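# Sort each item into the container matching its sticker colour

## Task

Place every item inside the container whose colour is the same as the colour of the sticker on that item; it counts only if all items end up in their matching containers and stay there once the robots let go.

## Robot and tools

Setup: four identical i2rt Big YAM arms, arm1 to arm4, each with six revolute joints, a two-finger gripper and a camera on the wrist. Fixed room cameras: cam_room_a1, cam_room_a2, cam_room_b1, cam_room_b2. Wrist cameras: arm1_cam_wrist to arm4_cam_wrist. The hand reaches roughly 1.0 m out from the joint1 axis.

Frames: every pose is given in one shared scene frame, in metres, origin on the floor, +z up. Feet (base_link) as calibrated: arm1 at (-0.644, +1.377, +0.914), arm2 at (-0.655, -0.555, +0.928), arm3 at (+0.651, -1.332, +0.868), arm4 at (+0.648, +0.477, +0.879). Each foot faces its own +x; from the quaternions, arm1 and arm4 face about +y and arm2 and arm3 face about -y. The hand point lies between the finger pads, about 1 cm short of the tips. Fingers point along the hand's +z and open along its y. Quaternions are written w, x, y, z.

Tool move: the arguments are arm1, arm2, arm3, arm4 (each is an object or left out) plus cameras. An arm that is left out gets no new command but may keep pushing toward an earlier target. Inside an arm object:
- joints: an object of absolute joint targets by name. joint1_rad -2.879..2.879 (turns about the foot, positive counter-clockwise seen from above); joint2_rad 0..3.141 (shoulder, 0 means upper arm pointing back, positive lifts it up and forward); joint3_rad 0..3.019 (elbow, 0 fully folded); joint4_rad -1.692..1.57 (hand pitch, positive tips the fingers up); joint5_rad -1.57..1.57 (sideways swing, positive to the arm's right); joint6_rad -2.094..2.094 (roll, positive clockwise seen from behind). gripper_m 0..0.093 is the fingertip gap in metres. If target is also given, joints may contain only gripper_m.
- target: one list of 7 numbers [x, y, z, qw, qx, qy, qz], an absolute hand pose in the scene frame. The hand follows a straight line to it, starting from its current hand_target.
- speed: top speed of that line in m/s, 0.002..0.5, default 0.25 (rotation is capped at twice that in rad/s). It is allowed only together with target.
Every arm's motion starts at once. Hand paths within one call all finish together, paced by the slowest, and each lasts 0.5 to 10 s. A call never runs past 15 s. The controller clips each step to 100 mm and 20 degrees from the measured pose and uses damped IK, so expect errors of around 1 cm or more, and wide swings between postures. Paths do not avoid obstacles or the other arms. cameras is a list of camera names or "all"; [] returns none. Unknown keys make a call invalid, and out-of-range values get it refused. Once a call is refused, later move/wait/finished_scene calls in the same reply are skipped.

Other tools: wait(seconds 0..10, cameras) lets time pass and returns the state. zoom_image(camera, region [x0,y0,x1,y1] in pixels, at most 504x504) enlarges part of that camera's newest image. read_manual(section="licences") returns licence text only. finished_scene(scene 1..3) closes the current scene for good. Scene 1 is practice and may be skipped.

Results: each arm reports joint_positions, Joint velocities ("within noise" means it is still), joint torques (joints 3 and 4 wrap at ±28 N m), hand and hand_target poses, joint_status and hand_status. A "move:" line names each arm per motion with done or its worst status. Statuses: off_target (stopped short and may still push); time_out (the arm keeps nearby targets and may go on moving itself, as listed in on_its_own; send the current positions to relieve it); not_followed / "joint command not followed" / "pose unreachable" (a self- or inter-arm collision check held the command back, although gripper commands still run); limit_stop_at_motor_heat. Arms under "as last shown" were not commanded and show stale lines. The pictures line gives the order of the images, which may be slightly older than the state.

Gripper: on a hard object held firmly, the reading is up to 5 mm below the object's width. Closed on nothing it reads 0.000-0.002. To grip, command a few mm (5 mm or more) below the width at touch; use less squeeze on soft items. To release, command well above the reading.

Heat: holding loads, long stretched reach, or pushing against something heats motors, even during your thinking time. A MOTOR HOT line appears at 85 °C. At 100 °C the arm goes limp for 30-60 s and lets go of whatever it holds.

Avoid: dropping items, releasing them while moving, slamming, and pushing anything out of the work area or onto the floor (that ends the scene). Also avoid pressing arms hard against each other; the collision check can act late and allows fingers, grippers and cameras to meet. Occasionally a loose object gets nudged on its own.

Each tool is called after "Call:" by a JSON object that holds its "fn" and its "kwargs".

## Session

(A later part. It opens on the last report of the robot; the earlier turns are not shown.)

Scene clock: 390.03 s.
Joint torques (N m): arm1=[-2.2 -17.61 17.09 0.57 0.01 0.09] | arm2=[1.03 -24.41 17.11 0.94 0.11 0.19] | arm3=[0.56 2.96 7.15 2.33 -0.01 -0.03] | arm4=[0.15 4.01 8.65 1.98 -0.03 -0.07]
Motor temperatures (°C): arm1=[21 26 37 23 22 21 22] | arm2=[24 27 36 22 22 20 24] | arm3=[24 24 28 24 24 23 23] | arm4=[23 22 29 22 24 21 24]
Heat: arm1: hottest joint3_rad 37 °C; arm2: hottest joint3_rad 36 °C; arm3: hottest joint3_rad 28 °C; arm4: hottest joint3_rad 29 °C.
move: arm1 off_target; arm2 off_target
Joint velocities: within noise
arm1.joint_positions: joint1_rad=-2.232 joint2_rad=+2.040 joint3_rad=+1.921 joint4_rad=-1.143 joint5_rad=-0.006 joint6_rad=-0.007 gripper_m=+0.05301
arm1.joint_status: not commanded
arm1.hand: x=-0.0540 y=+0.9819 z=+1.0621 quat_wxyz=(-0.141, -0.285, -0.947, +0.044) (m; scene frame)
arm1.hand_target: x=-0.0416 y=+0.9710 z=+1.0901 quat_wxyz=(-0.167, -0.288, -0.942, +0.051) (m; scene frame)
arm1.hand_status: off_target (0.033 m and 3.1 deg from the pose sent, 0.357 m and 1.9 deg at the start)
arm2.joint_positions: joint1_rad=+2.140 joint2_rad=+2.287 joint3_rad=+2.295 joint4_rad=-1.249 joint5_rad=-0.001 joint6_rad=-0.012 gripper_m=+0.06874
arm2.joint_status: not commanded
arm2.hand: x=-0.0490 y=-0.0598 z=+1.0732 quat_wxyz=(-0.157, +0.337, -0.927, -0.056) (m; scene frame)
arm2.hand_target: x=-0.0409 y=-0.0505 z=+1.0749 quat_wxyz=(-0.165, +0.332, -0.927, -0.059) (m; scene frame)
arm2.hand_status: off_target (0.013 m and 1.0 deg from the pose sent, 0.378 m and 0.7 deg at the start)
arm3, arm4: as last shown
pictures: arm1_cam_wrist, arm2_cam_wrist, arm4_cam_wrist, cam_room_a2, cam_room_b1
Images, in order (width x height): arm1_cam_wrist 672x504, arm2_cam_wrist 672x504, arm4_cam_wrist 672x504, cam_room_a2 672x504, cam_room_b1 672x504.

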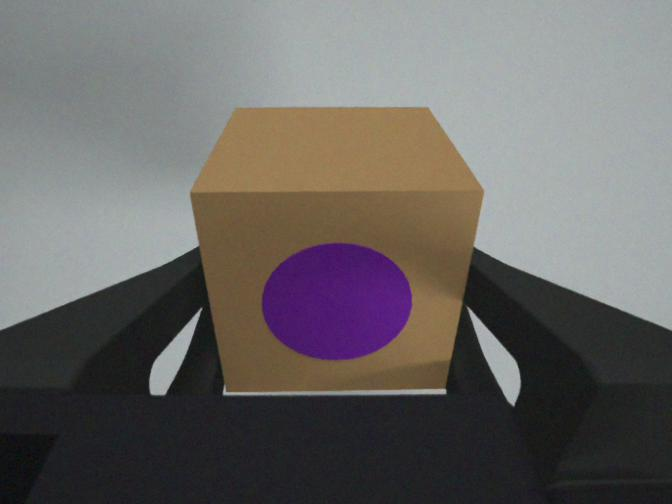

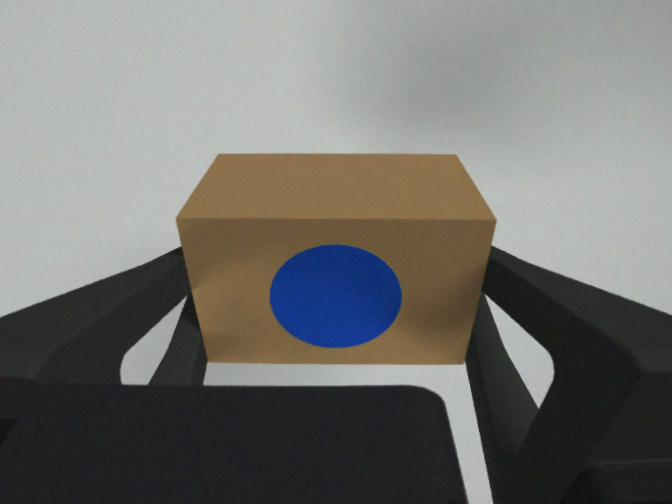

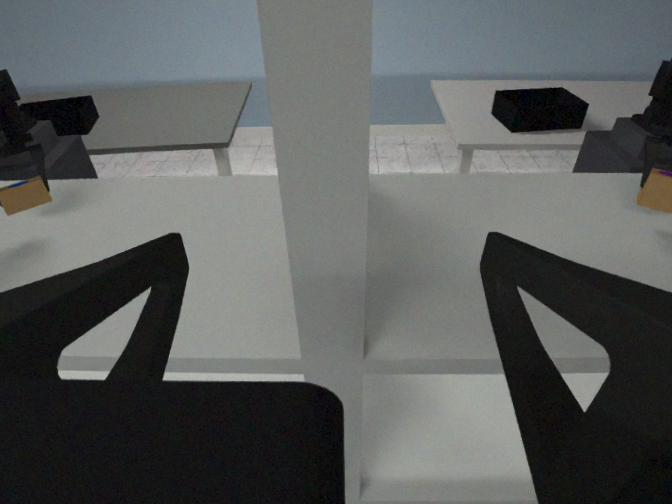

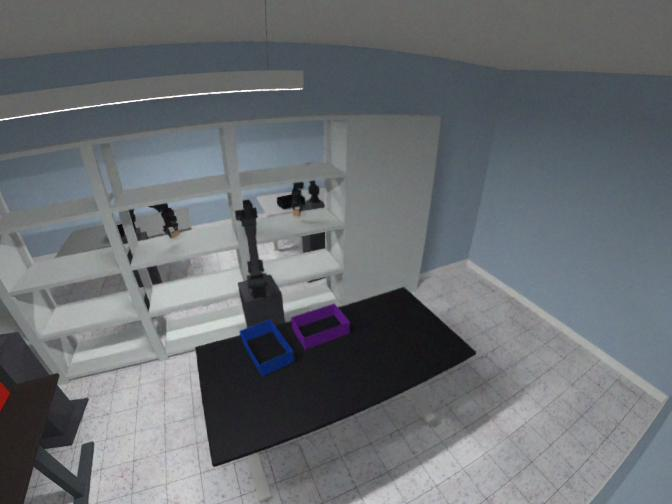

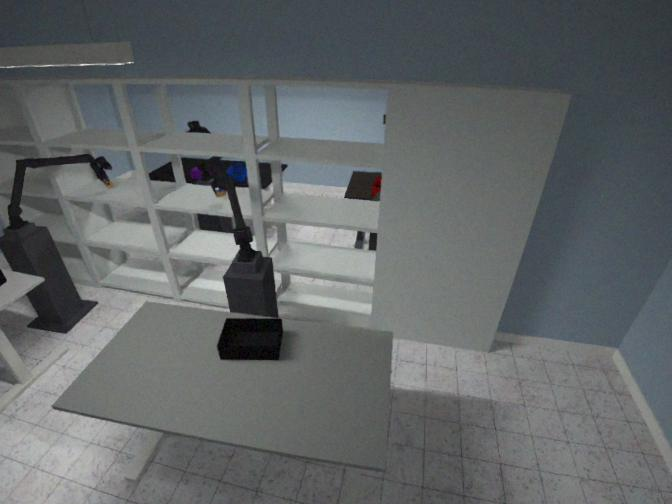

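Call:
{"fn": "move", "kwargs": {"arm1": {"target": [-0.04, 0.97, 1.055, 0.1660, 0.2880, 0.9418, -0.0508], "speed": 0.06}, "arm2": {"target": [-0.04, -0.05, 1.025, 0.1634, -0.3320, 0.9272, 0.0585], "speed": 0.06}, "cameras": ["arm1_cam_wrist", "arm2_cam_wrist", "arm4_cam_wrist"]}}

Scene clock: 395.93 s.
Joint torques (N m): arm1=[-2.08 -18.78 11.49 1.63 -0.02 0.1] | arm2=[0.97 -24.41 10.81 2.18 0.11 0.2] | arm3=[0.67 2.78 7.16 2.33 0 -0.01] | arm4=[0.32 4.48 8.58 2.14 -0.04 -0.1]
Motor temperatures (°C): arm1=[21 27 38 23 21 21 22] | arm2=[24 27 37 22 22 20 24] | arm3=[24 24 28 24 24 23 23] | arm4=[23 22 29 22 24 21 24]
Heat: arm1: hottest joint3_rad 38 °C; arm2: hottest joint3_rad 37 °C; arm3: hottest joint3_rad 28 °C; arm4: hottest joint3_rad 29 °C.
move: arm1 done; arm2 off_target
Joint velocities: within noise
arm1.joint_positions: joint1_rad=-2.232 joint2_rad=+2.050 joint3_rad=+1.921 joint4_rad=-1.092 joint5_rad=-0.006 joint6_rad=-0.007 gripper_m=+0.05301
arm1.joint_status: not commanded
arm1.hand: x=-0.0440 y=+0.9752 z=+1.0589 quat_wxyz=(-0.160, -0.283, -0.944, +0.049) (m; scene frame)
arm1.hand_target: x=-0.0402 y=+0.9700 z=+1.0550 quat_wxyz=(-0.166, -0.288, -0.942, +0.051) (m; scene frame)
arm1.hand_status: done (0.008 m and 0.9 deg from the pose sent, 0.020 m and 3.1 deg at the start)
arm2.joint_positions: joint1_rad=+2.140 joint2_rad=+2.290 joint3_rad=+2.252 joint4_rad=-1.156 joint5_rad=-0.001 joint6_rad=-0.012 gripper_m=+0.06874
arm2.joint_status: not commanded
arm2.hand: x=-0.0403 y=-0.0527 z=+1.0585 quat_wxyz=(-0.178, +0.336, -0.923, -0.064) (m; scene frame)
arm2.hand_target: x=-0.0411 y=-0.0508 z=+1.0254 quat_wxyz=(-0.163, +0.332, -0.927, -0.058) (m; scene frame)
arm2.hand_status: off_target (0.034 m and 1.9 deg from the pose sent, 0.050 m and 1.0 deg at the start)
arm3, arm4: as last shown
pictures: arm1_cam_wrist, arm2_cam_wrist, arm4_cam_wrist
Images, in order (width x height): arm1_cam_wrist 672x504, arm2_cam_wrist 672x504, arm4_cam_wrist 672x504.

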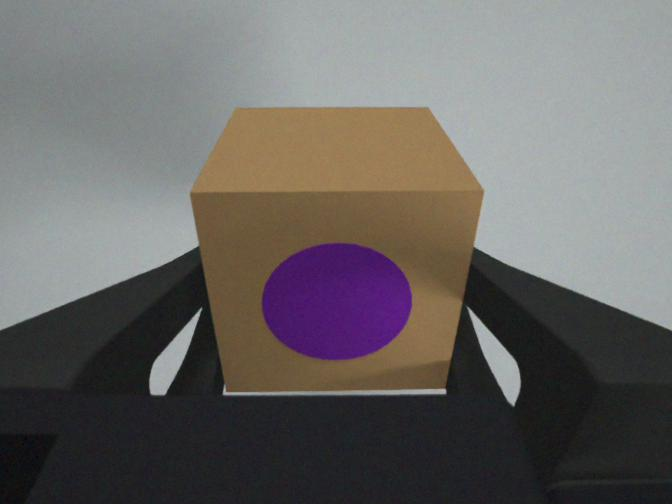

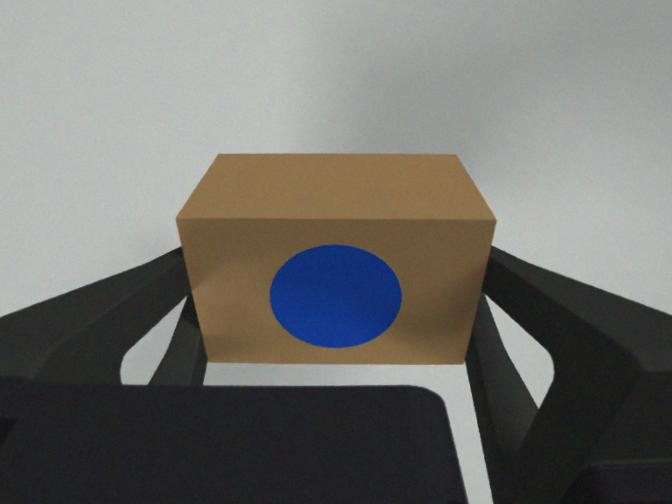

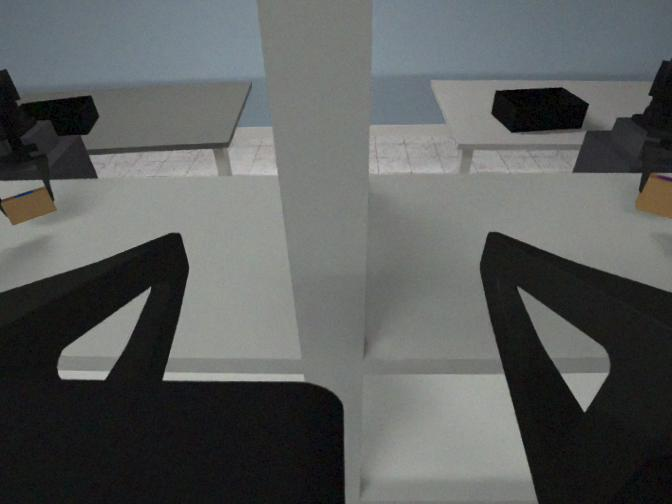

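Call:
{"fn": "move", "kwargs": {"arm1": {"target": [-0.04, 0.97, 1.03, 0.1660, 0.2880, 0.9418, -0.0508], "speed": 0.06}, "arm2": {"target": [-0.04, -0.05, 1.0, 0.1634, -0.3320, 0.9272, 0.0585], "speed": 0.06}, "cameras": ["arm4_cam_wrist"]}}

Call:
{"fn": "zoom_image", "kwargs": {"camera": "arm4_cam_wrist", "region": [0, 120, 200, 270]}}

Call:
{"fn": "zoom_image", "kwargs": {"camera": "arm4_cam_wrist", "region": [520, 120, 672, 234]}}

Scene clock: 403.53 s.
Joint torques (N m): arm1=[-2.43 -18.73 11.28 1.52 -0.01 0.09] | arm2=[0.97 -24.18 10.71 2.24 0.12 0.19] | arm3=[0.67 2.78 7.15 2.39 0.01 -0.03] | arm4=[-0.21 4.19 8.68 2.04 -0.05 -0.06]
Motor temperatures (°C): arm1=[21 27 37 23 21 21 22] | arm2=[24 28 37 22 22 20 24] | arm3=[24 24 28 24 24 23 23] | arm4=[23 22 30 22 24 21 24]
Heat: arm1: hottest joint3_rad 37 °C; arm2: hottest joint3_rad 37 °C; arm3: hottest joint3_rad 28 °C; arm4: hottest joint3_rad 30 °C.
move: arm1 done; arm2 off_target
Joint velocities: within noise
arm1.joint_positions: joint1_rad=-2.232 joint2_rad=+2.067 joint3_rad=+1.876 joint4_rad=-1.034 joint5_rad=-0.006 joint6_rad=-0.007 gripper_m=+0.05301
arm1.joint_status: not commanded
arm1.hand: x=-0.0442 y=+0.9750 z=+1.0311 quat_wxyz=(-0.158, -0.284, -0.945, +0.049) (m; scene frame)
arm1.hand_target: x=-0.0402 y=+0.9700 z=+1.0301 quat_wxyz=(-0.166, -0.288, -0.942, +0.051) (m; scene frame)
arm1.hand_status: done (0.007 m and 1.1 deg from the pose sent, 0.030 m and 0.9 deg at the start)
arm2.joint_positions: joint1_rad=+2.140 joint2_rad=+2.298 joint3_rad=+2.205 joint4_rad=-1.098 joint5_rad=-0.001 joint6_rad=-0.012 gripper_m=+0.06874
arm2.joint_status: not commanded
arm2.hand: x=-0.0393 y=-0.0518 z=+1.0356 quat_wxyz=(-0.179, +0.336, -0.923, -0.064) (m; scene frame)
arm2.hand_target: x=-0.0412 y=-0.0509 z=+1.0004 quat_wxyz=(-0.163, +0.332, -0.927, -0.058) (m; scene frame)
arm2.hand_status: off_target (0.036 m and 2.1 deg from the pose sent, 0.059 m and 1.9 deg at the start)
arm3, arm4: as last shown
pictures: arm4_cam_wrist
Images, in order (width x height): arm4_cam_wrist 672x504.

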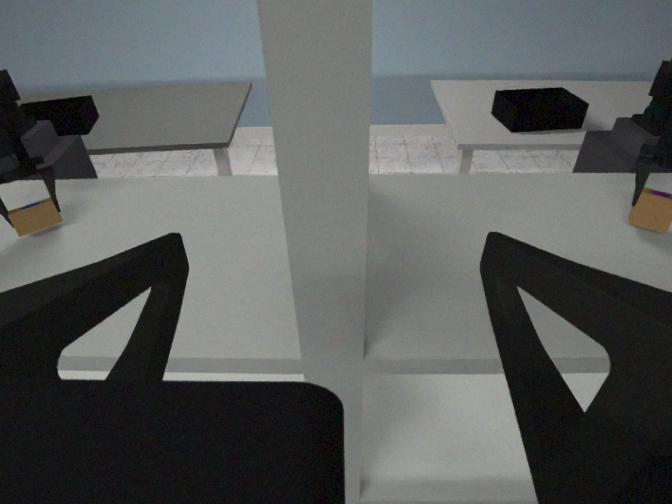

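Scaled by 2.520.

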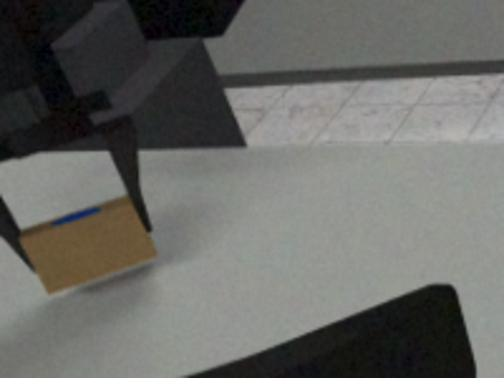

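Scaled by 3.316.

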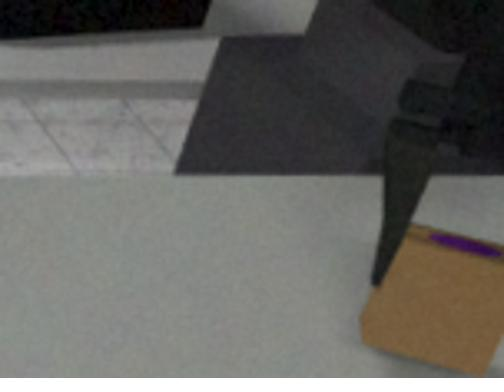

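Call:
{"fn": "move", "kwargs": {"arm1": {"target": [-0.04, 0.97, 1.015, 0.1660, 0.2880, 0.9418, -0.0508], "speed": 0.05}, "arm2": {"target": [-0.04, -0.05, 0.985, 0.1634, -0.3320, 0.9272, 0.0585], "speed": 0.05}, "cameras": ["arm4_cam_wrist", "arm1_cam_wrist", "arm2_cam_wrist"]}}

Scene clock: 428.10 s.
Joint torques (N m): arm1=[-1.9 -18.02 10.48 1.7 0.01 0.11] | arm2=[1.03 -23.65 10.37 2.22 0.1 0.18] | arm3=[0.5 2.84 7.15 2.35 -0.01 -0.03] | arm4=[0.21 4.13 8.59 2.19 -0.05 -0.05]
Motor temperatures (°C): arm1=[21 27 36 23 21 21 23] | arm2=[24 29 35 22 22 20 25] | arm3=[24 24 28 24 24 23 23] | arm4=[23 22 30 22 24 21 24]
Heat: arm1: hottest joint3_rad 36 °C; arm2: hottest joint3_rad 35 °C; arm3: hottest joint3_rad 28 °C; arm4: hottest joint3_rad 30 °C.
move: arm1 off_target; arm2 off_target
Joint velocities: within noise
arm1.joint_positions: joint1_rad=-2.232 joint2_rad=+2.067 joint3_rad=+1.861 joint4_rad=-1.000 joint5_rad=-0.006 joint6_rad=-0.007 gripper_m=+0.05301
arm1.joint_status: not commanded
arm1.hand: x=-0.0417 y=+0.9733 z=+1.0266 quat_wxyz=(-0.166, -0.283, -0.943, +0.051) (m; scene frame)
arm1.hand_target: x=-0.0403 y=+0.9701 z=+1.0151 quat_wxyz=(-0.166, -0.288, -0.942, +0.051) (m; scene frame)
arm1.hand_status: off_target (0.012 m and 0.6 deg from the pose sent, 0.017 m and 1.1 deg at the start)
arm2.joint_positions: joint1_rad=+2.140 joint2_rad=+2.299 joint3_rad=+2.183 joint4_rad=-1.065 joint5_rad=-0.001 joint6_rad=-0.012 gripper_m=+0.06874
arm2.joint_status: not commanded
arm2.hand: x=-0.0380 y=-0.0507 z=+1.0275 quat_wxyz=(-0.184, +0.335, -0.922, -0.066) (m; scene frame)
arm2.hand_target: x=-0.0416 y=-0.0512 z=+0.9859 quat_wxyz=(-0.163, +0.332, -0.927, -0.058) (m; scene frame)
arm2.hand_status: off_target (0.043 m and 2.6 deg from the pose sent, 0.051 m and 2.1 deg at the start)
arm3, arm4: as last shown
pictures: arm1_cam_wrist, arm2_cam_wrist, arm4_cam_wrist
Images, in order (width x height): arm1_cam_wrist 672x504, arm2_cam_wrist 672x504, arm4_cam_wrist 672x504.

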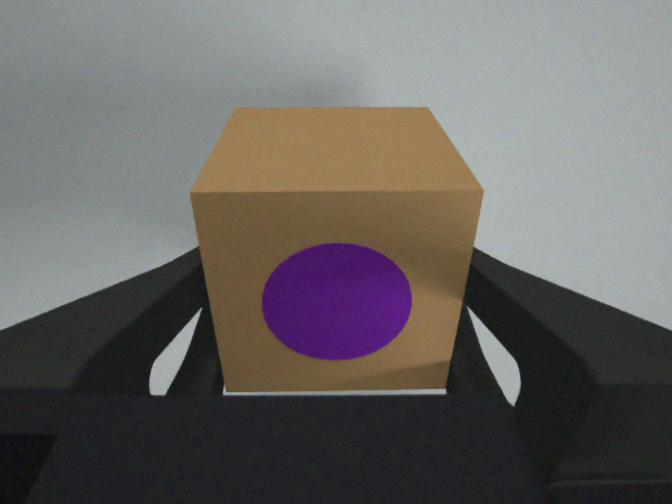

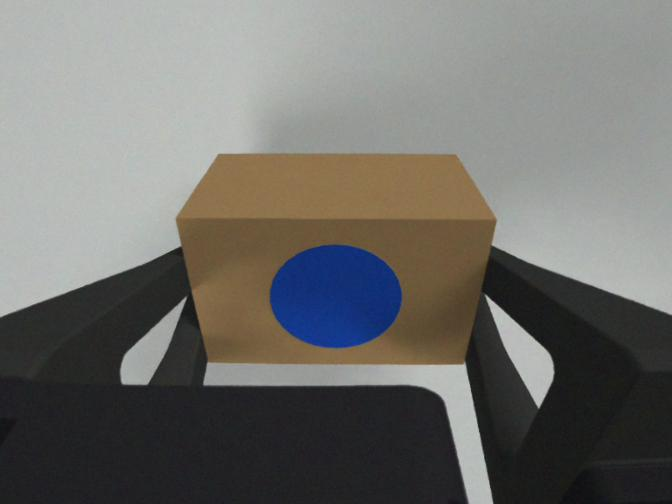

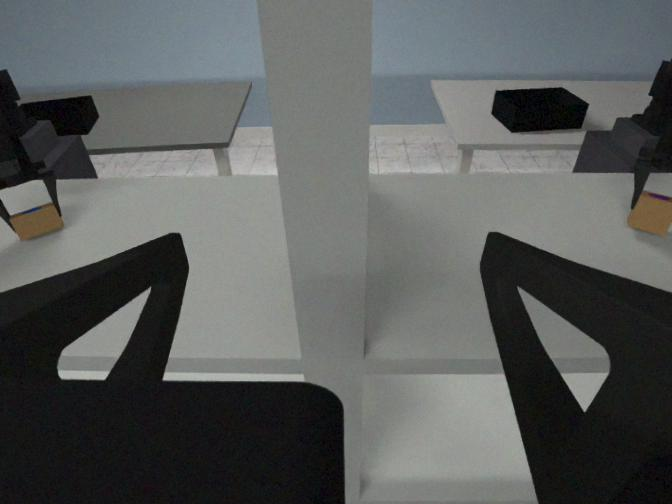

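Call:
{"fn": "move", "kwargs": {"arm1": {"target": [-0.04, 0.97, 1.0, 0.1660, 0.2880, 0.9418, -0.0508], "speed": 0.05}, "arm2": {"target": [-0.04, -0.05, 0.97, 0.1634, -0.3320, 0.9272, 0.0585], "speed": 0.05}, "cameras": ["arm4_cam_wrist"]}}

Call:
{"fn": "zoom_image", "kwargs": {"camera": "arm4_cam_wrist", "region": [0, 140, 160, 260]}}

Call:
{"fn": "zoom_image", "kwargs": {"camera": "arm4_cam_wrist", "region": [560, 140, 672, 260]}}

Scene clock: 433.57 s.
Joint torques (N m): arm1=[-1.73 -16.91 9.21 1.84 -0.01 0.11] | arm2=[0.97 -23.18 9.05 2.35 0.12 0.18] | arm3=[0.5 2.84 7.12 2.36 0 -0.02] | arm4=[-0.21 4.37 8.68 2.15 -0.07 -0.06]
Motor temperatures (°C): arm1=[21 27 36 23 21 21 23] | arm2=[24 29 35 22 22 20 25] | arm3=[24 24 28 24 24 23 23] | arm4=[23 22 30 22 24 21 24]
Heat: arm1: hottest joint3_rad 36 °C; arm2: hottest joint3_rad 35 °C; arm3: hottest joint3_rad 28 °C; arm4: hottest joint3_rad 30 °C.
move: arm1 off_target; arm2 off_target
Joint velocities: within noise
arm1.joint_positions: joint1_rad=-2.232 joint2_rad=+2.067 joint3_rad=+1.852 joint4_rad=-0.969 joint5_rad=-0.006 joint6_rad=-0.007 gripper_m=+0.05301
arm1.joint_status: not commanded
arm1.hand: x=-0.0381 y=+0.9708 z=+1.0252 quat_wxyz=(-0.177, -0.283, -0.941, +0.055) (m; scene frame)
arm1.hand_target: x=-0.0406 y=+0.9703 z=+1.0004 quat_wxyz=(-0.166, -0.288, -0.942, +0.051) (m; scene frame)
arm1.hand_status: off_target (0.025 m and 1.5 deg from the pose sent, 0.027 m and 0.6 deg at the start)
arm2.joint_positions: joint1_rad=+2.140 joint2_rad=+2.299 joint3_rad=+2.174 joint4_rad=-1.034 joint5_rad=-0.001 joint6_rad=-0.012 gripper_m=+0.06875
arm2.joint_status: not commanded
arm2.hand: x=-0.0345 y=-0.0479 z=+1.0260 quat_wxyz=(-0.194, +0.334, -0.920, -0.069) (m; scene frame)
arm2.hand_target: x=-0.0422 y=-0.0517 z=+0.9717 quat_wxyz=(-0.163, +0.332, -0.927, -0.058) (m; scene frame)
arm2.hand_status: off_target (0.056 m and 3.9 deg from the pose sent, 0.057 m and 2.6 deg at the start)
arm3.joint_positions: joint1_rad=-1.440 joint2_rad=+0.603 joint3_rad=+1.544 joint4_rad=-0.964 joint5_rad=+0.000 joint6_rad=-0.003 gripper_m=+0.09401
arm3.joint_status: not commanded
arm3.hand: x=+0.4307 y=-1.3237 z=+1.5714 quat_wxyz=(-0.007, -0.716, +0.000, +0.698) (m; scene frame)
arm3.hand_target: x=+0.4342 y=-1.3214 z=+1.5781 quat_wxyz=(-0.005, -0.708, +0.005, +0.707) (m; scene frame)
arm3.hand_status: not commanded
arm4: as last shown
pictures: arm4_cam_wrist
Images, in order (width x height): arm4_cam_wrist 672x504.

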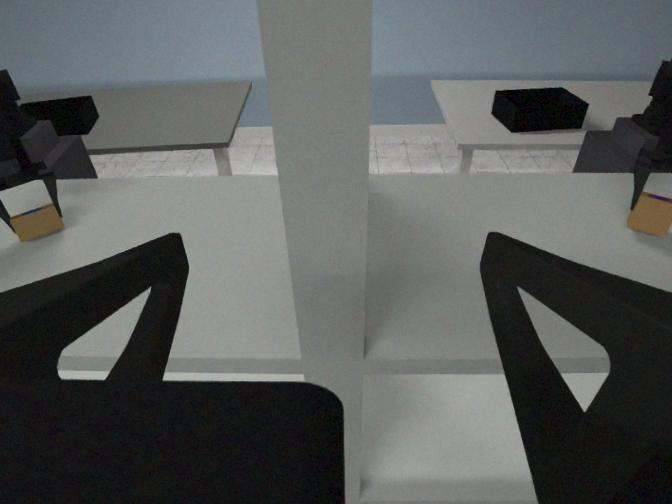

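Scaled by 3.150.

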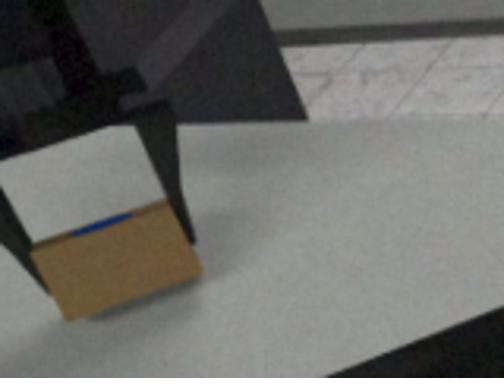

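Scaled by 4.200.

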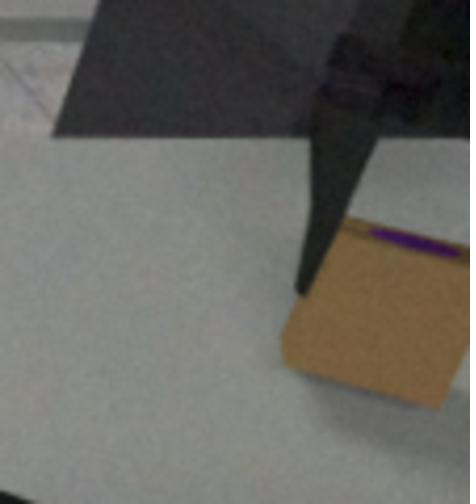

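Call:
{"fn": "move", "kwargs": {"arm1": {"joints": {"gripper_m": 0.056}}, "arm2": {"joints": {"gripper_m": 0.0715}}, "cameras": ["arm1_cam_wrist", "arm2_cam_wrist"]}}

Scene clock: 446.87 s.
Joint torques (N m): arm1=[-1.79 -18.49 10.81 1.47 -0.03 0.11] | arm2=[1.03 -24 10.35 2.07 0.1 0.18] | arm3=[0.67 2.73 7.16 2.32 0 -0.02] | arm4=[0.09 4.54 8.59 2.04 -0.04 -0.09]
Motor temperatures (°C): arm1=[21 27 35 23 21 21 23] | arm2=[24 30 34 22 22 20 25] | arm3=[24 24 28 24 24 23 23] | arm4=[23 22 31 22 24 21 24]
Heat: arm1: hottest joint3_rad 35 °C; arm2: hottest joint3_rad 34 °C; arm3: hottest joint3_rad 28 °C; arm4: hottest joint3_rad 31 °C.
move: arm1 done; arm2 done
Joint velocities: within noise
arm1.joint_positions: joint1_rad=-2.232 joint2_rad=+2.082 joint3_rad=+1.830 joint4_rad=-0.963 joint5_rad=-0.006 joint6_rad=-0.007 gripper_m=+0.05596
arm1.joint_status: all done
arm1.hand: x=-0.0432 y=+0.9741 z=+1.0057 quat_wxyz=(-0.162, -0.284, -0.944, +0.050) (m; scene frame)
arm1.hand_target: x=-0.0407 y=+0.9704 z=+1.0004 quat_wxyz=(-0.166, -0.288, -0.942, +0.051) (m; scene frame)
arm1.hand_status: not commanded
arm2.joint_positions: joint1_rad=+2.140 joint2_rad=+2.309 joint3_rad=+2.157 joint4_rad=-1.029 joint5_rad=-0.001 joint6_rad=-0.011 gripper_m=+0.07142
arm2.joint_status: all done
arm2.hand: x=-0.0376 y=-0.0505 z=+1.0106 quat_wxyz=(-0.184, +0.335, -0.922, -0.066) (m; scene frame)
arm2.hand_target: x=-0.0422 y=-0.0517 z=+0.9715 quat_wxyz=(-0.163, +0.332, -0.927, -0.058) (m; scene frame)
arm2.hand_status: not commanded
arm3, arm4: as last shown
pictures: arm1_cam_wrist, arm2_cam_wrist
Images, in order (width x height): arm1_cam_wrist 672x504, arm2_cam_wrist 672x504.

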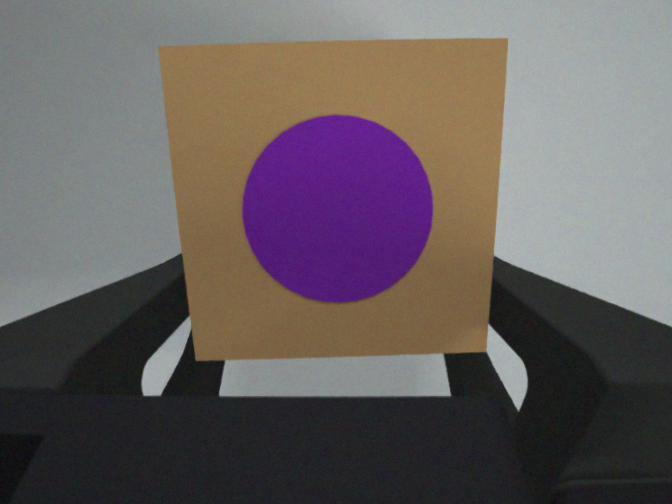

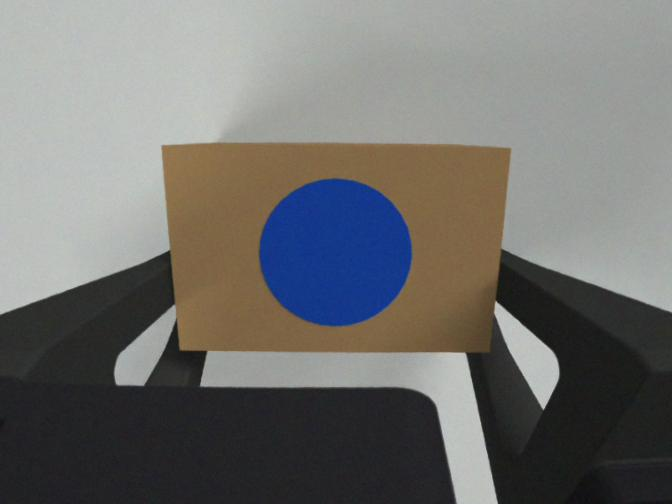

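Call:
{"fn": "move", "kwargs": {"arm1": {"joints": {"gripper_m": 0.088}}, "arm2": {"joints": {"gripper_m": 0.09}}, "cameras": []}}

Call:
{"fn": "move", "kwargs": {"arm1": {"target": [-0.09, 1.005, 1.06, 0.1660, 0.2880, 0.9418, -0.0508], "speed": 0.1}, "arm2": {"target": [-0.09, -0.095, 1.07, 0.1634, -0.3320, 0.9272, 0.0585], "speed": 0.1}, "cameras": ["arm1_cam_wrist", "arm2_cam_wrist", "arm4_cam_wrist"]}}

Scene clock: 453.30 s.
Joint torques (N m): arm1=[-1.9 -18.61 10.93 1.47 0.01 0.11] | arm2=[1.03 -23.88 10.37 2.07 0.06 0.19] | arm3=[0.5 2.78 7.13 2.36 -0.01 -0.02] | arm4=[-0.21 3.84 8.68 2.07 -0.05 -0.1]
Motor temperatures (°C): arm1=[21 27 35 23 21 21 22] | arm2=[24 30 34 22 22 20 24] | arm3=[24 24 28 24 24 23 23] | arm4=[23 22 31 22 24 21 24]
Heat: arm1: hottest joint3_rad 35 °C; arm2: hottest joint3_rad 34 °C; arm3: hottest joint3_rad 28 °C; arm4: hottest joint3_rad 31 °C.
move: arm1 done; arm2 done
Joint velocities: within noise
arm1.joint_positions: joint1_rad=-2.232 joint2_rad=+2.082 joint3_rad=+1.830 joint4_rad=-0.963 joint5_rad=-0.006 joint6_rad=-0.007 gripper_m=+0.08794
arm1.joint_status: all done
arm1.hand: x=-0.0432 y=+0.9741 z=+1.0057 quat_wxyz=(-0.162, -0.284, -0.944, +0.050) (m; scene frame)
arm1.hand_target: x=-0.0407 y=+0.9704 z=+1.0004 quat_wxyz=(-0.166, -0.288, -0.942, +0.051) (m; scene frame)
arm1.hand_status: not commanded
arm2.joint_positions: joint1_rad=+2.140 joint2_rad=+2.309 joint3_rad=+2.157 joint4_rad=-1.029 joint5_rad=+0.000 joint6_rad=-0.011 gripper_m=+0.08989
arm2.joint_status: all done
arm2.hand: x=-0.0375 y=-0.0506 z=+1.0106 quat_wxyz=(-0.184, +0.335, -0.922, -0.065) (m; scene frame)
arm2.hand_target: x=-0.0422 y=-0.0517 z=+0.9715 quat_wxyz=(-0.163, +0.332, -0.927, -0.058) (m; scene frame)
arm2.hand_status: not commanded
arm3, arm4: as last shown
pictures: none
No camera images: "cameras" was empty.

Scene clock: 455.20 s.
Joint torques (N m): arm1=[-1.61 -18.49 10.7 0.59 0.09 0.06] | arm2=[0.73 -25.35 10.28 0.96 -0.03 0.14] | arm3=[0.56 2.84 7.13 2.33 -0.01 -0.02] | arm4=[0.09 4.13 8.58 2.03 -0.05 -0.08]
Motor temperatures (°C): arm1=[21 27 35 23 21 21 22] | arm2=[24 30 34 22 22 20 24] | arm3=[24 24 28 24 24 23 23] | arm4=[23 22 31 22 24 21 24]
Heat: arm1: hottest joint3_rad 35 °C; arm2: hottest joint3_rad 34 °C; arm3: hottest joint3_rad 28 °C; arm4: hottest joint3_rad 31 °C.
move: arm1 off_target; arm2 off_target
Joint velocities: within noise
arm1.joint_positions: joint1_rad=-2.232 joint2_rad=+1.913 joint3_rad=+1.668 joint4_rad=-0.976 joint5_rad=-0.008 joint6_rad=-0.002 gripper_m=+0.08794
arm1.joint_status: not commanded
arm1.hand: x=-0.0873 y=+1.0044 z=+1.0456 quat_wxyz=(-0.160, -0.286, -0.944, +0.049) (m; scene frame)
arm1.hand_target: x=-0.0900 y=+1.0049 z=+1.0598 quat_wxyz=(-0.166, -0.288, -0.942, +0.051) (m; scene frame)
arm1.hand_status: off_target (0.015 m and 0.8 deg from the pose sent, 0.078 m and 0.7 deg at the start)
arm2.joint_positions: joint1_rad=+2.140 joint2_rad=+2.090 joint3_rad=+1.960 joint4_rad=-1.067 joint5_rad=+0.000 joint6_rad=-0.011 gripper_m=+0.08989
arm2.joint_status: not commanded
arm2.hand: x=-0.0846 y=-0.0893 z=+1.0777 quat_wxyz=(-0.177, +0.335, -0.923, -0.062) (m; scene frame)
arm2.hand_target: x=-0.0900 y=-0.0948 z=+1.0701 quat_wxyz=(-0.163, +0.332, -0.927, -0.059) (m; scene frame)
arm2.hand_status: off_target (0.011 m and 1.7 deg from the pose sent, 0.091 m and 2.6 deg at the start)
arm3: as last shown
arm4.joint_positions: joint1_rad=+1.374 joint2_rad=+0.134 joint3_rad=+0.785 joint4_rad=-0.691 joint5_rad=-0.146 joint6_rad=+0.008 gripper_m=+0.09400
arm4.joint_status: not commanded
arm4.hand: x=+0.4451 y=+0.4833 z=+1.3498 quat_wxyz=(+0.008, +0.720, -0.004, -0.694) (m; scene frame)
arm4.hand_target: x=+0.4502 y=+0.4838 z=+1.3599 quat_wxyz=(+0.000, +0.707, +0.000, -0.707) (m; scene frame)
arm4.hand_status: not commanded
pictures: arm1_cam_wrist, arm2_cam_wrist, arm4_cam_wrist
Images, in order (width x height): arm1_cam_wrist 672x504, arm2_cam_wrist 672x504, arm4_cam_wrist 672x504.

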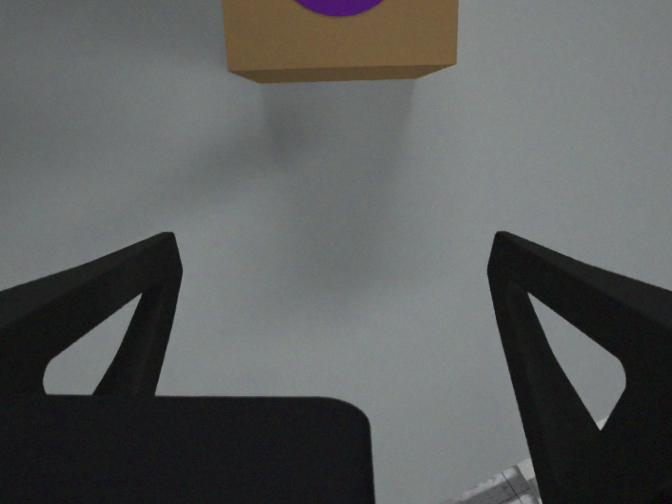

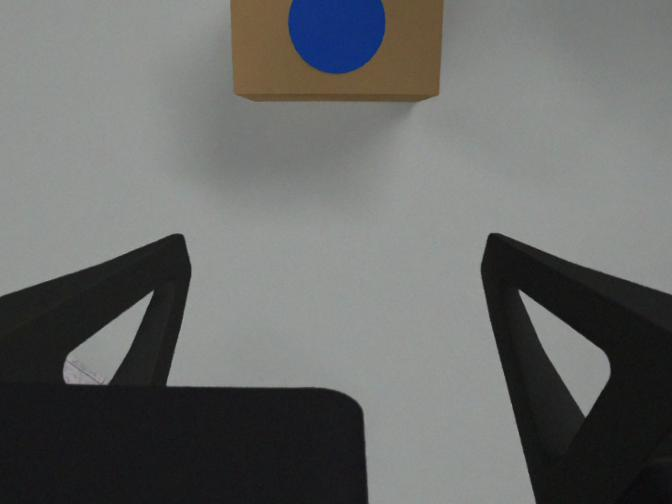

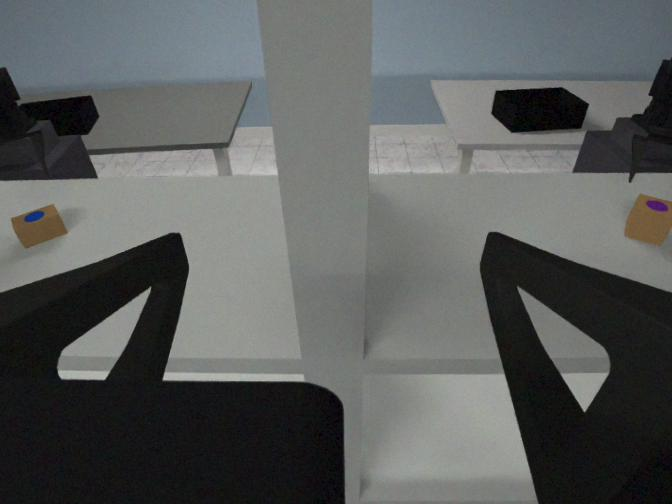

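Call:
{"fn": "move", "kwargs": {"arm1": {"target": [-0.329, 1.165, 1.09, 0.1660, 0.2880, 0.9418, -0.0508], "speed": 0.3}, "arm2": {"target": [-0.33, -0.288, 1.09, 0.1634, -0.3320, 0.9272, 0.0585], "speed": 0.3}, "arm4": {"target": [0.291, 0.203, 1.13, -0.1099, -0.8898, -0.3020, 0.3239], "speed": 0.25}, "cameras": ["arm4_cam_wrist"]}}

Scene clock: 464.53 s.
Joint torques (N m): arm1=[-1.73 -5.19 11.21 0.72 -0.01 0.05] | arm2=[1.14 -11.4 10 1.37 0.07 0.19] | arm3=[0.44 2.9 7.13 2.36 0 -0.02] | arm4=[1.38 -8.23 13.04 1.09 -0.02 -0.09]
Motor temperatures (°C): arm1=[21 27 35 23 21 21 22] | arm2=[24 29 34 22 22 20 24] | arm3=[24 24 28 24 24 23 23] | arm4=[23 22 32 22 24 21 24]
Heat: arm1: hottest joint3_rad 35 °C; arm2: hottest joint3_rad 34 °C; arm3: hottest joint3_rad 28 °C; arm4: hottest joint3_rad 32 °C.
move: arm1 done; arm2 done; arm4 off_target
Joint velocities: within noise
arm1.joint_positions: joint1_rad=-2.232 joint2_rad=+1.128 joint3_rad=+0.880 joint4_rad=-0.960 joint5_rad=-0.008 joint6_rad=-0.002 gripper_m=+0.08794
arm1.joint_status: not commanded
arm1.hand: x=-0.3265 y=+1.1660 z=+1.0867 quat_wxyz=(-0.166, -0.286, -0.943, +0.050) (m; scene frame)
arm1.hand_target: x=-0.3290 y=+1.1650 z=+1.0899 quat_wxyz=(-0.166, -0.288, -0.942, +0.051) (m; scene frame)
arm1.hand_status: done (0.004 m and 0.3 deg from the pose sent, 0.294 m and 0.8 deg at the start)
arm2.joint_positions: joint1_rad=+2.140 joint2_rad=+1.276 joint3_rad=+0.966 joint4_rad=-0.902 joint5_rad=+0.000 joint6_rad=-0.010 gripper_m=+0.08989
arm2.joint_status: not commanded
arm2.hand: x=-0.3246 y=-0.2858 z=+1.0957 quat_wxyz=(-0.170, +0.335, -0.925, -0.060) (m; scene frame)
arm2.hand_target: x=-0.3300 y=-0.2880 z=+1.0901 quat_wxyz=(-0.163, +0.332, -0.927, -0.058) (m; scene frame)
arm2.hand_status: done (0.008 m and 0.9 deg from the pose sent, 0.316 m and 1.7 deg at the start)
arm3: as last shown
arm4.joint_positions: joint1_rad=+2.163 joint2_rad=+1.113 joint3_rad=+0.896 joint4_rad=-0.716 joint5_rad=+0.005 joint6_rad=+0.017 gripper_m=+0.09400
arm4.joint_status: not commanded
arm4.hand: x=+0.3015 y=+0.2165 z=+1.1021 quat_wxyz=(+0.101, +0.902, +0.294, -0.300) (m; scene frame)
arm4.hand_target: x=+0.2922 y=+0.2039 z=+1.1302 quat_wxyz=(+0.110, +0.890, +0.302, -0.324) (m; scene frame)
arm4.hand_status: off_target (0.033 m and 3.4 deg from the pose sent, 0.388 m and 60.3 deg at the start)
pictures: arm4_cam_wrist
Images, in order (width x height): arm4_cam_wrist 672x504.

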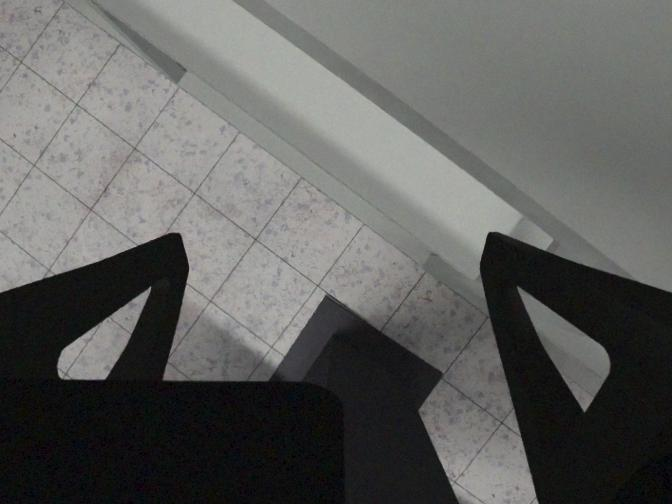

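Call:
{"fn": "move", "kwargs": {"arm4": {"target": [-0.006, -0.03, 1.105, -0.1099, -0.8898, -0.3020, 0.3239], "speed": 0.2}, "cameras": ["arm4_cam_wrist"]}}

Scene clock: 474.33 s.
Joint torques (N m): arm1=[-2.32 -5.66 11.15 0.55 0 -0.01] | arm2=[1.14 -11.4 10.07 1.39 0.06 0.19] | arm3=[0.5 2.9 7.12 2.33 -0.01 -0.03] | arm4=[1.61 -23.59 13.44 0.66 0.06 -0.05]
Motor temperatures (°C): arm1=[21 27 35 23 21 21 22] | arm2=[24 29 34 22 22 20 24] | arm3=[24 24 28 24 24 23 23] | arm4=[23 22 33 22 24 21 24]
Heat: arm1: hottest joint3_rad 35 °C; arm2: hottest joint3_rad 34 °C; arm3: hottest joint3_rad 28 °C; arm4: hottest joint3_rad 33 °C.
move: arm4 off_target
Joint velocities: within noise
arm1, arm2, arm3: as last shown
arm4.joint_positions: joint1_rad=+2.166 joint2_rad=+2.130 joint3_rad=+2.110 joint4_rad=-0.871 joint5_rad=+0.005 joint6_rad=+0.016 gripper_m=+0.09400
arm4.joint_status: not commanded
arm4.hand: x=-0.0011 y=-0.0164 z=+1.1002 quat_wxyz=(+0.108, +0.895, +0.294, -0.318) (m; scene frame)
arm4.hand_target: x=-0.0052 y=-0.0295 z=+1.1048 quat_wxyz=(+0.110, +0.890, +0.302, -0.325) (m; scene frame)
arm4.hand_status: off_target (0.015 m and 1.3 deg from the pose sent, 0.394 m and 3.4 deg at the start)
pictures: arm4_cam_wrist
Images, in order (width x height): arm4_cam_wrist 672x504.

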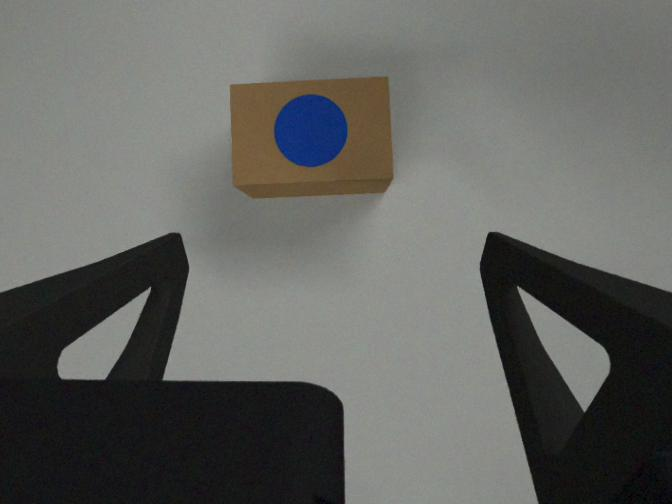

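Call:
{"fn": "move", "kwargs": {"arm4": {"target": [-0.028, -0.06, 1.06, -0.1153, -0.8847, -0.3168, 0.3220], "speed": 0.1}, "arm1": {"joints": {"joint2_rad": 0.8, "joint3_rad": 0.8, "joint4_rad": -1.1}}, "arm2": {"joints": {"joint2_rad": 0.8, "joint3_rad": 0.8, "joint4_rad": -1.1}}, "cameras": ["arm4_cam_wrist"]}}

Scene clock: 492.00 s.
Joint torques (N m): arm1=[-2.26 0.32 12.81 0.85 -0.02 0.04] | arm2=[1.26 -3.08 12.01 1.2 0.06 0.18] | arm3=[0.44 2.73 7.15 2.37 0 -0.02] | arm4=[1.2 -25.23 13.23 1.18 -0.03 -0.07]
Motor temperatures (°C): arm1=[21 27 35 23 21 21 22] | arm2=[24 28 34 22 22 20 24] | arm3=[24 24 28 24 24 23 23] | arm4=[23 24 39 22 24 21 24]
Heat: arm1: hottest joint3_rad 35 °C; arm2: hottest joint3_rad 34 °C; arm3: hottest joint3_rad 28 °C; arm4: hottest joint3_rad 39 °C.
move: arm1 done; arm2 done; arm4 off_target
Joint velocities: within noise
arm1.joint_positions: joint1_rad=-2.232 joint2_rad=+0.790 joint3_rad=+0.782 joint4_rad=-1.090 joint5_rad=-0.008 joint6_rad=-0.002 gripper_m=+0.08794
arm1.joint_status: all done
arm1.hand: x=-0.3930 y=+1.2111 z=+1.1350 quat_wxyz=(-0.217, -0.282, -0.932, +0.066) (m; scene frame)
arm1.hand_target: x=-0.3917 y=+1.2082 z=+1.1402 quat_wxyz=(-0.216, -0.284, -0.932, +0.066) (m; scene frame)
arm1.hand_status: not commanded
arm2.joint_positions: joint1_rad=+2.140 joint2_rad=+0.789 joint3_rad=+0.799 joint4_rad=-1.087 joint5_rad=+0.000 joint6_rad=-0.010 gripper_m=+0.08989
arm2.joint_status: all done
arm2.hand: x=-0.4216 y=-0.3652 z=+1.1638 quat_wxyz=(-0.232, +0.330, -0.911, -0.082) (m; scene frame)
arm2.hand_target: x=-0.4236 y=-0.3654 z=+1.1595 quat_wxyz=(-0.221, +0.328, -0.915, -0.079) (m; scene frame)
arm2.hand_status: not commanded
arm3: as last shown
arm4.joint_positions: joint1_rad=+2.176 joint2_rad=+2.268 joint3_rad=+2.232 joint4_rad=-0.872 joint5_rad=-0.008 joint6_rad=+0.000 gripper_m=+0.09400
arm4.joint_status: not commanded
arm4.hand: x=-0.0213 y=-0.0453 z=+1.0535 quat_wxyz=(+0.110, +0.893, +0.308, -0.309) (m; scene frame)
arm4.hand_target: x=-0.0269 y=-0.0592 z=+1.0600 quat_wxyz=(+0.115, +0.885, +0.317, -0.323) (m; scene frame)
arm4.hand_status: off_target (0.017 m and 2.1 deg from the pose sent, 0.065 m and 3.1 deg at the start)
pictures: arm4_cam_wrist
Images, in order (width x height): arm4_cam_wrist 672x504.

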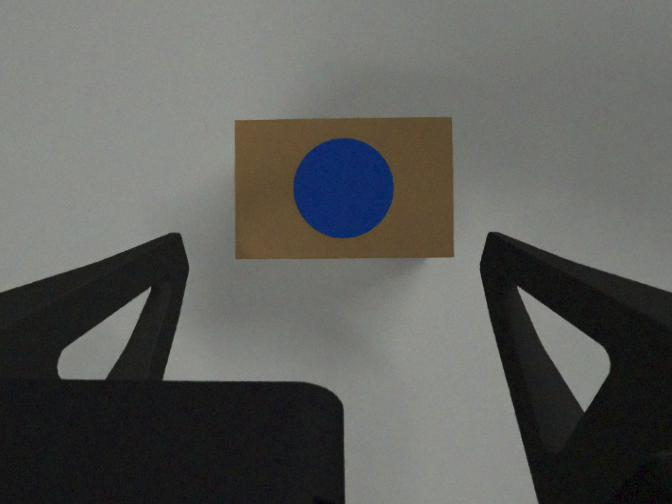

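Call:
{"fn": "move", "kwargs": {"arm4": {"target": [-0.045, -0.071, 1.022, -0.1153, -0.8847, -0.3168, 0.3220], "speed": 0.08}, "cameras": ["arm4_cam_wrist"]}}

Scene clock: 501.20 s.
Joint torques (N m): arm1=[-2.2 0.09 12.96 0.76 0.01 0.03] | arm2=[1.08 -3.14 12 1.22 0.06 0.19] | arm3=[0.44 2.84 7.16 2.35 -0.01 -0.02] | arm4=[1.44 -26.34 13.31 1.26 -0.04 -0.08]
Motor temperatures (°C): arm1=[21 27 35 23 21 21 22] | arm2=[24 28 34 22 22 20 23] | arm3=[24 24 28 24 24 23 23] | arm4=[23 25 40 22 24 21 24]
Heat: arm1: hottest joint3_rad 35 °C; arm2: hottest joint3_rad 34 °C; arm3: hottest joint3_rad 28 °C; arm4: hottest joint3_rad 40 °C.
move: arm4 off_target
Joint velocities: within noise
arm1, arm2, arm3: as last shown
arm4.joint_positions: joint1_rad=+2.177 joint2_rad=+2.351 joint3_rad=+2.296 joint4_rad=-0.851 joint5_rad=-0.010 joint6_rad=-0.004 gripper_m=+0.09400
arm4.joint_status: not commanded
arm4.hand: x=-0.0364 y=-0.0579 z=+1.0211 quat_wxyz=(+0.111, +0.892, +0.311, -0.310) (m; scene frame)
arm4.hand_target: x=-0.0440 y=-0.0702 z=+1.0222 quat_wxyz=(+0.115, +0.884, +0.317, -0.323) (m; scene frame)
arm4.hand_status: off_target (0.016 m and 1.9 deg from the pose sent, 0.047 m and 2.1 deg at the start)
pictures: arm4_cam_wrist
Images, in order (width x height): arm4_cam_wrist 672x504.

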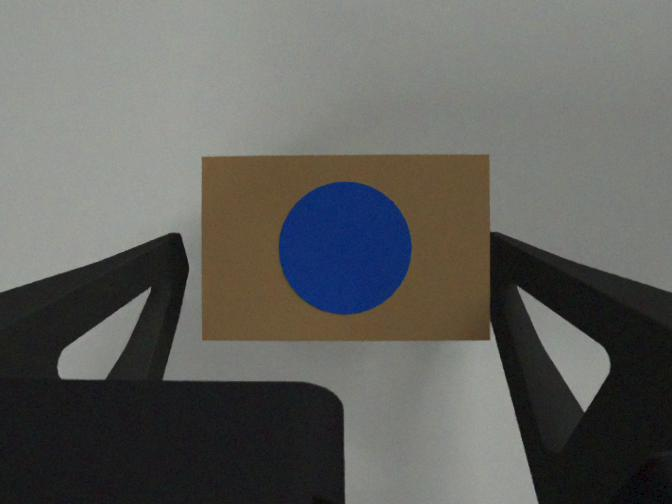

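Call:
{"fn": "move", "kwargs": {"arm4": {"target": [-0.047, -0.0685, 1.012, -0.1153, -0.8847, -0.3168, 0.3220], "speed": 0.06}, "cameras": ["arm4_cam_wrist"]}}

Call:
{"fn": "move", "kwargs": {"arm4": {"joints": {"gripper_m": 0.061}}, "cameras": ["arm4_cam_wrist"]}}

Scene clock: 508.63 s.
Joint torques (N m): arm1=[-2.43 -0.03 12.85 0.73 -0.02 0.02] | arm2=[1.2 -3.14 12 1.21 0.06 0.18] | arm3=[0.44 2.67 7.13 2.32 0 -0.02] | arm4=[0.97 -25.76 11.92 1.65 -0.04 -0.07]
Motor temperatures (°C): arm1=[21 26 35 23 21 21 22] | arm2=[24 27 34 22 22 20 23] | arm3=[24 24 28 24 24 23 23] | arm4=[23 26 42 22 24 21 24]
Heat: arm1: hottest joint3_rad 35 °C; arm2: hottest joint3_rad 34 °C; arm3: hottest joint3_rad 28 °C; arm4: hottest joint3_rad 42 °C.
move: arm4 off_target
Joint velocities: within noise
arm1, arm2: as last shown
arm3.joint_positions: joint1_rad=-1.440 joint2_rad=+0.603 joint3_rad=+1.544 joint4_rad=-0.964 joint5_rad=+0.000 joint6_rad=-0.003 gripper_m=+0.09401
arm3.joint_status: not commanded
arm3.hand: x=+0.4307 y=-1.3237 z=+1.5714 quat_wxyz=(-0.007, -0.716, +0.000, +0.698) (m; scene frame)
arm3.hand_target: x=+0.4342 y=-1.3214 z=+1.5781 quat_wxyz=(-0.005, -0.708, +0.005, +0.707) (m; scene frame)
arm3.hand_status: not commanded
arm4.joint_positions: joint1_rad=+2.177 joint2_rad=+2.351 joint3_rad=+2.296 joint4_rad=-0.836 joint5_rad=-0.012 joint6_rad=-0.004 gripper_m=+0.09400
arm4.joint_status: not commanded
arm4.hand: x=-0.0384 y=-0.0599 z=+1.0234 quat_wxyz=(+0.114, +0.889, +0.310, -0.316) (m; scene frame)
arm4.hand_target: x=-0.0461 y=-0.0678 z=+1.0121 quat_wxyz=(+0.115, +0.885, +0.317, -0.322) (m; scene frame)
arm4.hand_status: off_target (0.017 m and 1.2 deg from the pose sent, 0.017 m and 1.9 deg at the start)
pictures: arm4_cam_wrist
Images, in order (width x height): arm4_cam_wrist 672x504.

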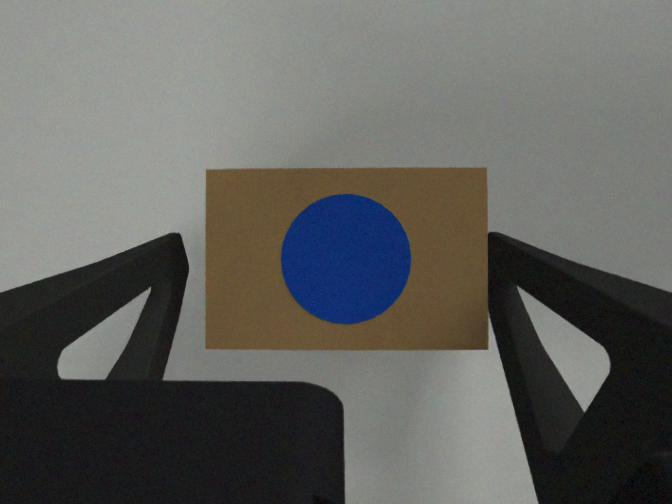

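Scene clock: 509.17 s.
Joint torques (N m): arm1=[-2.26 0.15 12.68 0.83 0 -0.01] | arm2=[1.2 -3.25 12.01 1.2 0.07 0.18] | arm3=[0.62 2.84 7.13 2.33 -0.01 -0.02] | arm4=[1.08 -25.93 11.93 1.69 -0.05 -0.09]
Motor temperatures (°C): arm1=[21 26 35 23 21 21 22] | arm2=[24 27 34 22 22 20 23] | arm3=[24 24 28 24 24 23 23] | arm4=[23 26 42 22 24 21 24]
Heat: arm1: hottest joint3_rad 35 °C; arm2: hottest joint3_rad 34 °C; arm3: hottest joint3_rad 28 °C; arm4: hottest joint3_rad 42 °C.
move: arm4 off_target
Joint velocities: within noise
arm1, arm2, arm3: as last shown
arm4.joint_positions: joint1_rad=+2.177 joint2_rad=+2.351 joint3_rad=+2.296 joint4_rad=-0.836 joint5_rad=-0.013 joint6_rad=-0.006 gripper_m=+0.06908
arm4.joint_status: gripper_m off_target (ended at +0.06912, target +0.06100)
arm4.hand: x=-0.0384 y=-0.0600 z=+1.0234 quat_wxyz=(+0.114, +0.889, +0.311, -0.316) (m; scene frame)
arm4.hand_target: x=-0.0461 y=-0.0677 z=+1.0121 quat_wxyz=(+0.115, +0.885, +0.317, -0.322) (m; scene frame)
arm4.hand_status: not commanded
pictures: arm4_cam_wrist
Images, in order (width x height): arm4_cam_wrist 672x504.

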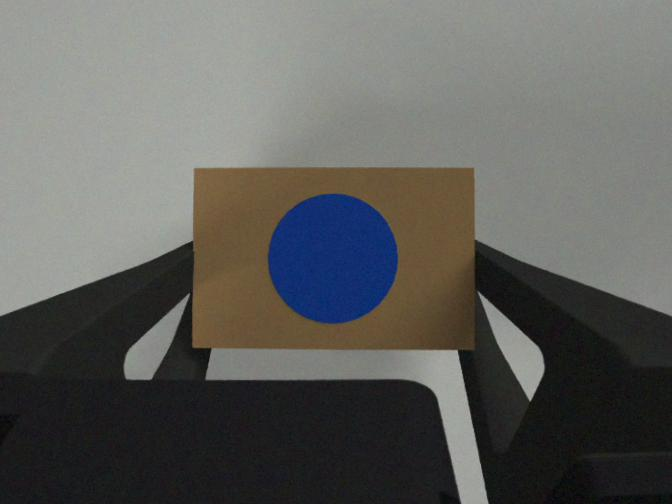

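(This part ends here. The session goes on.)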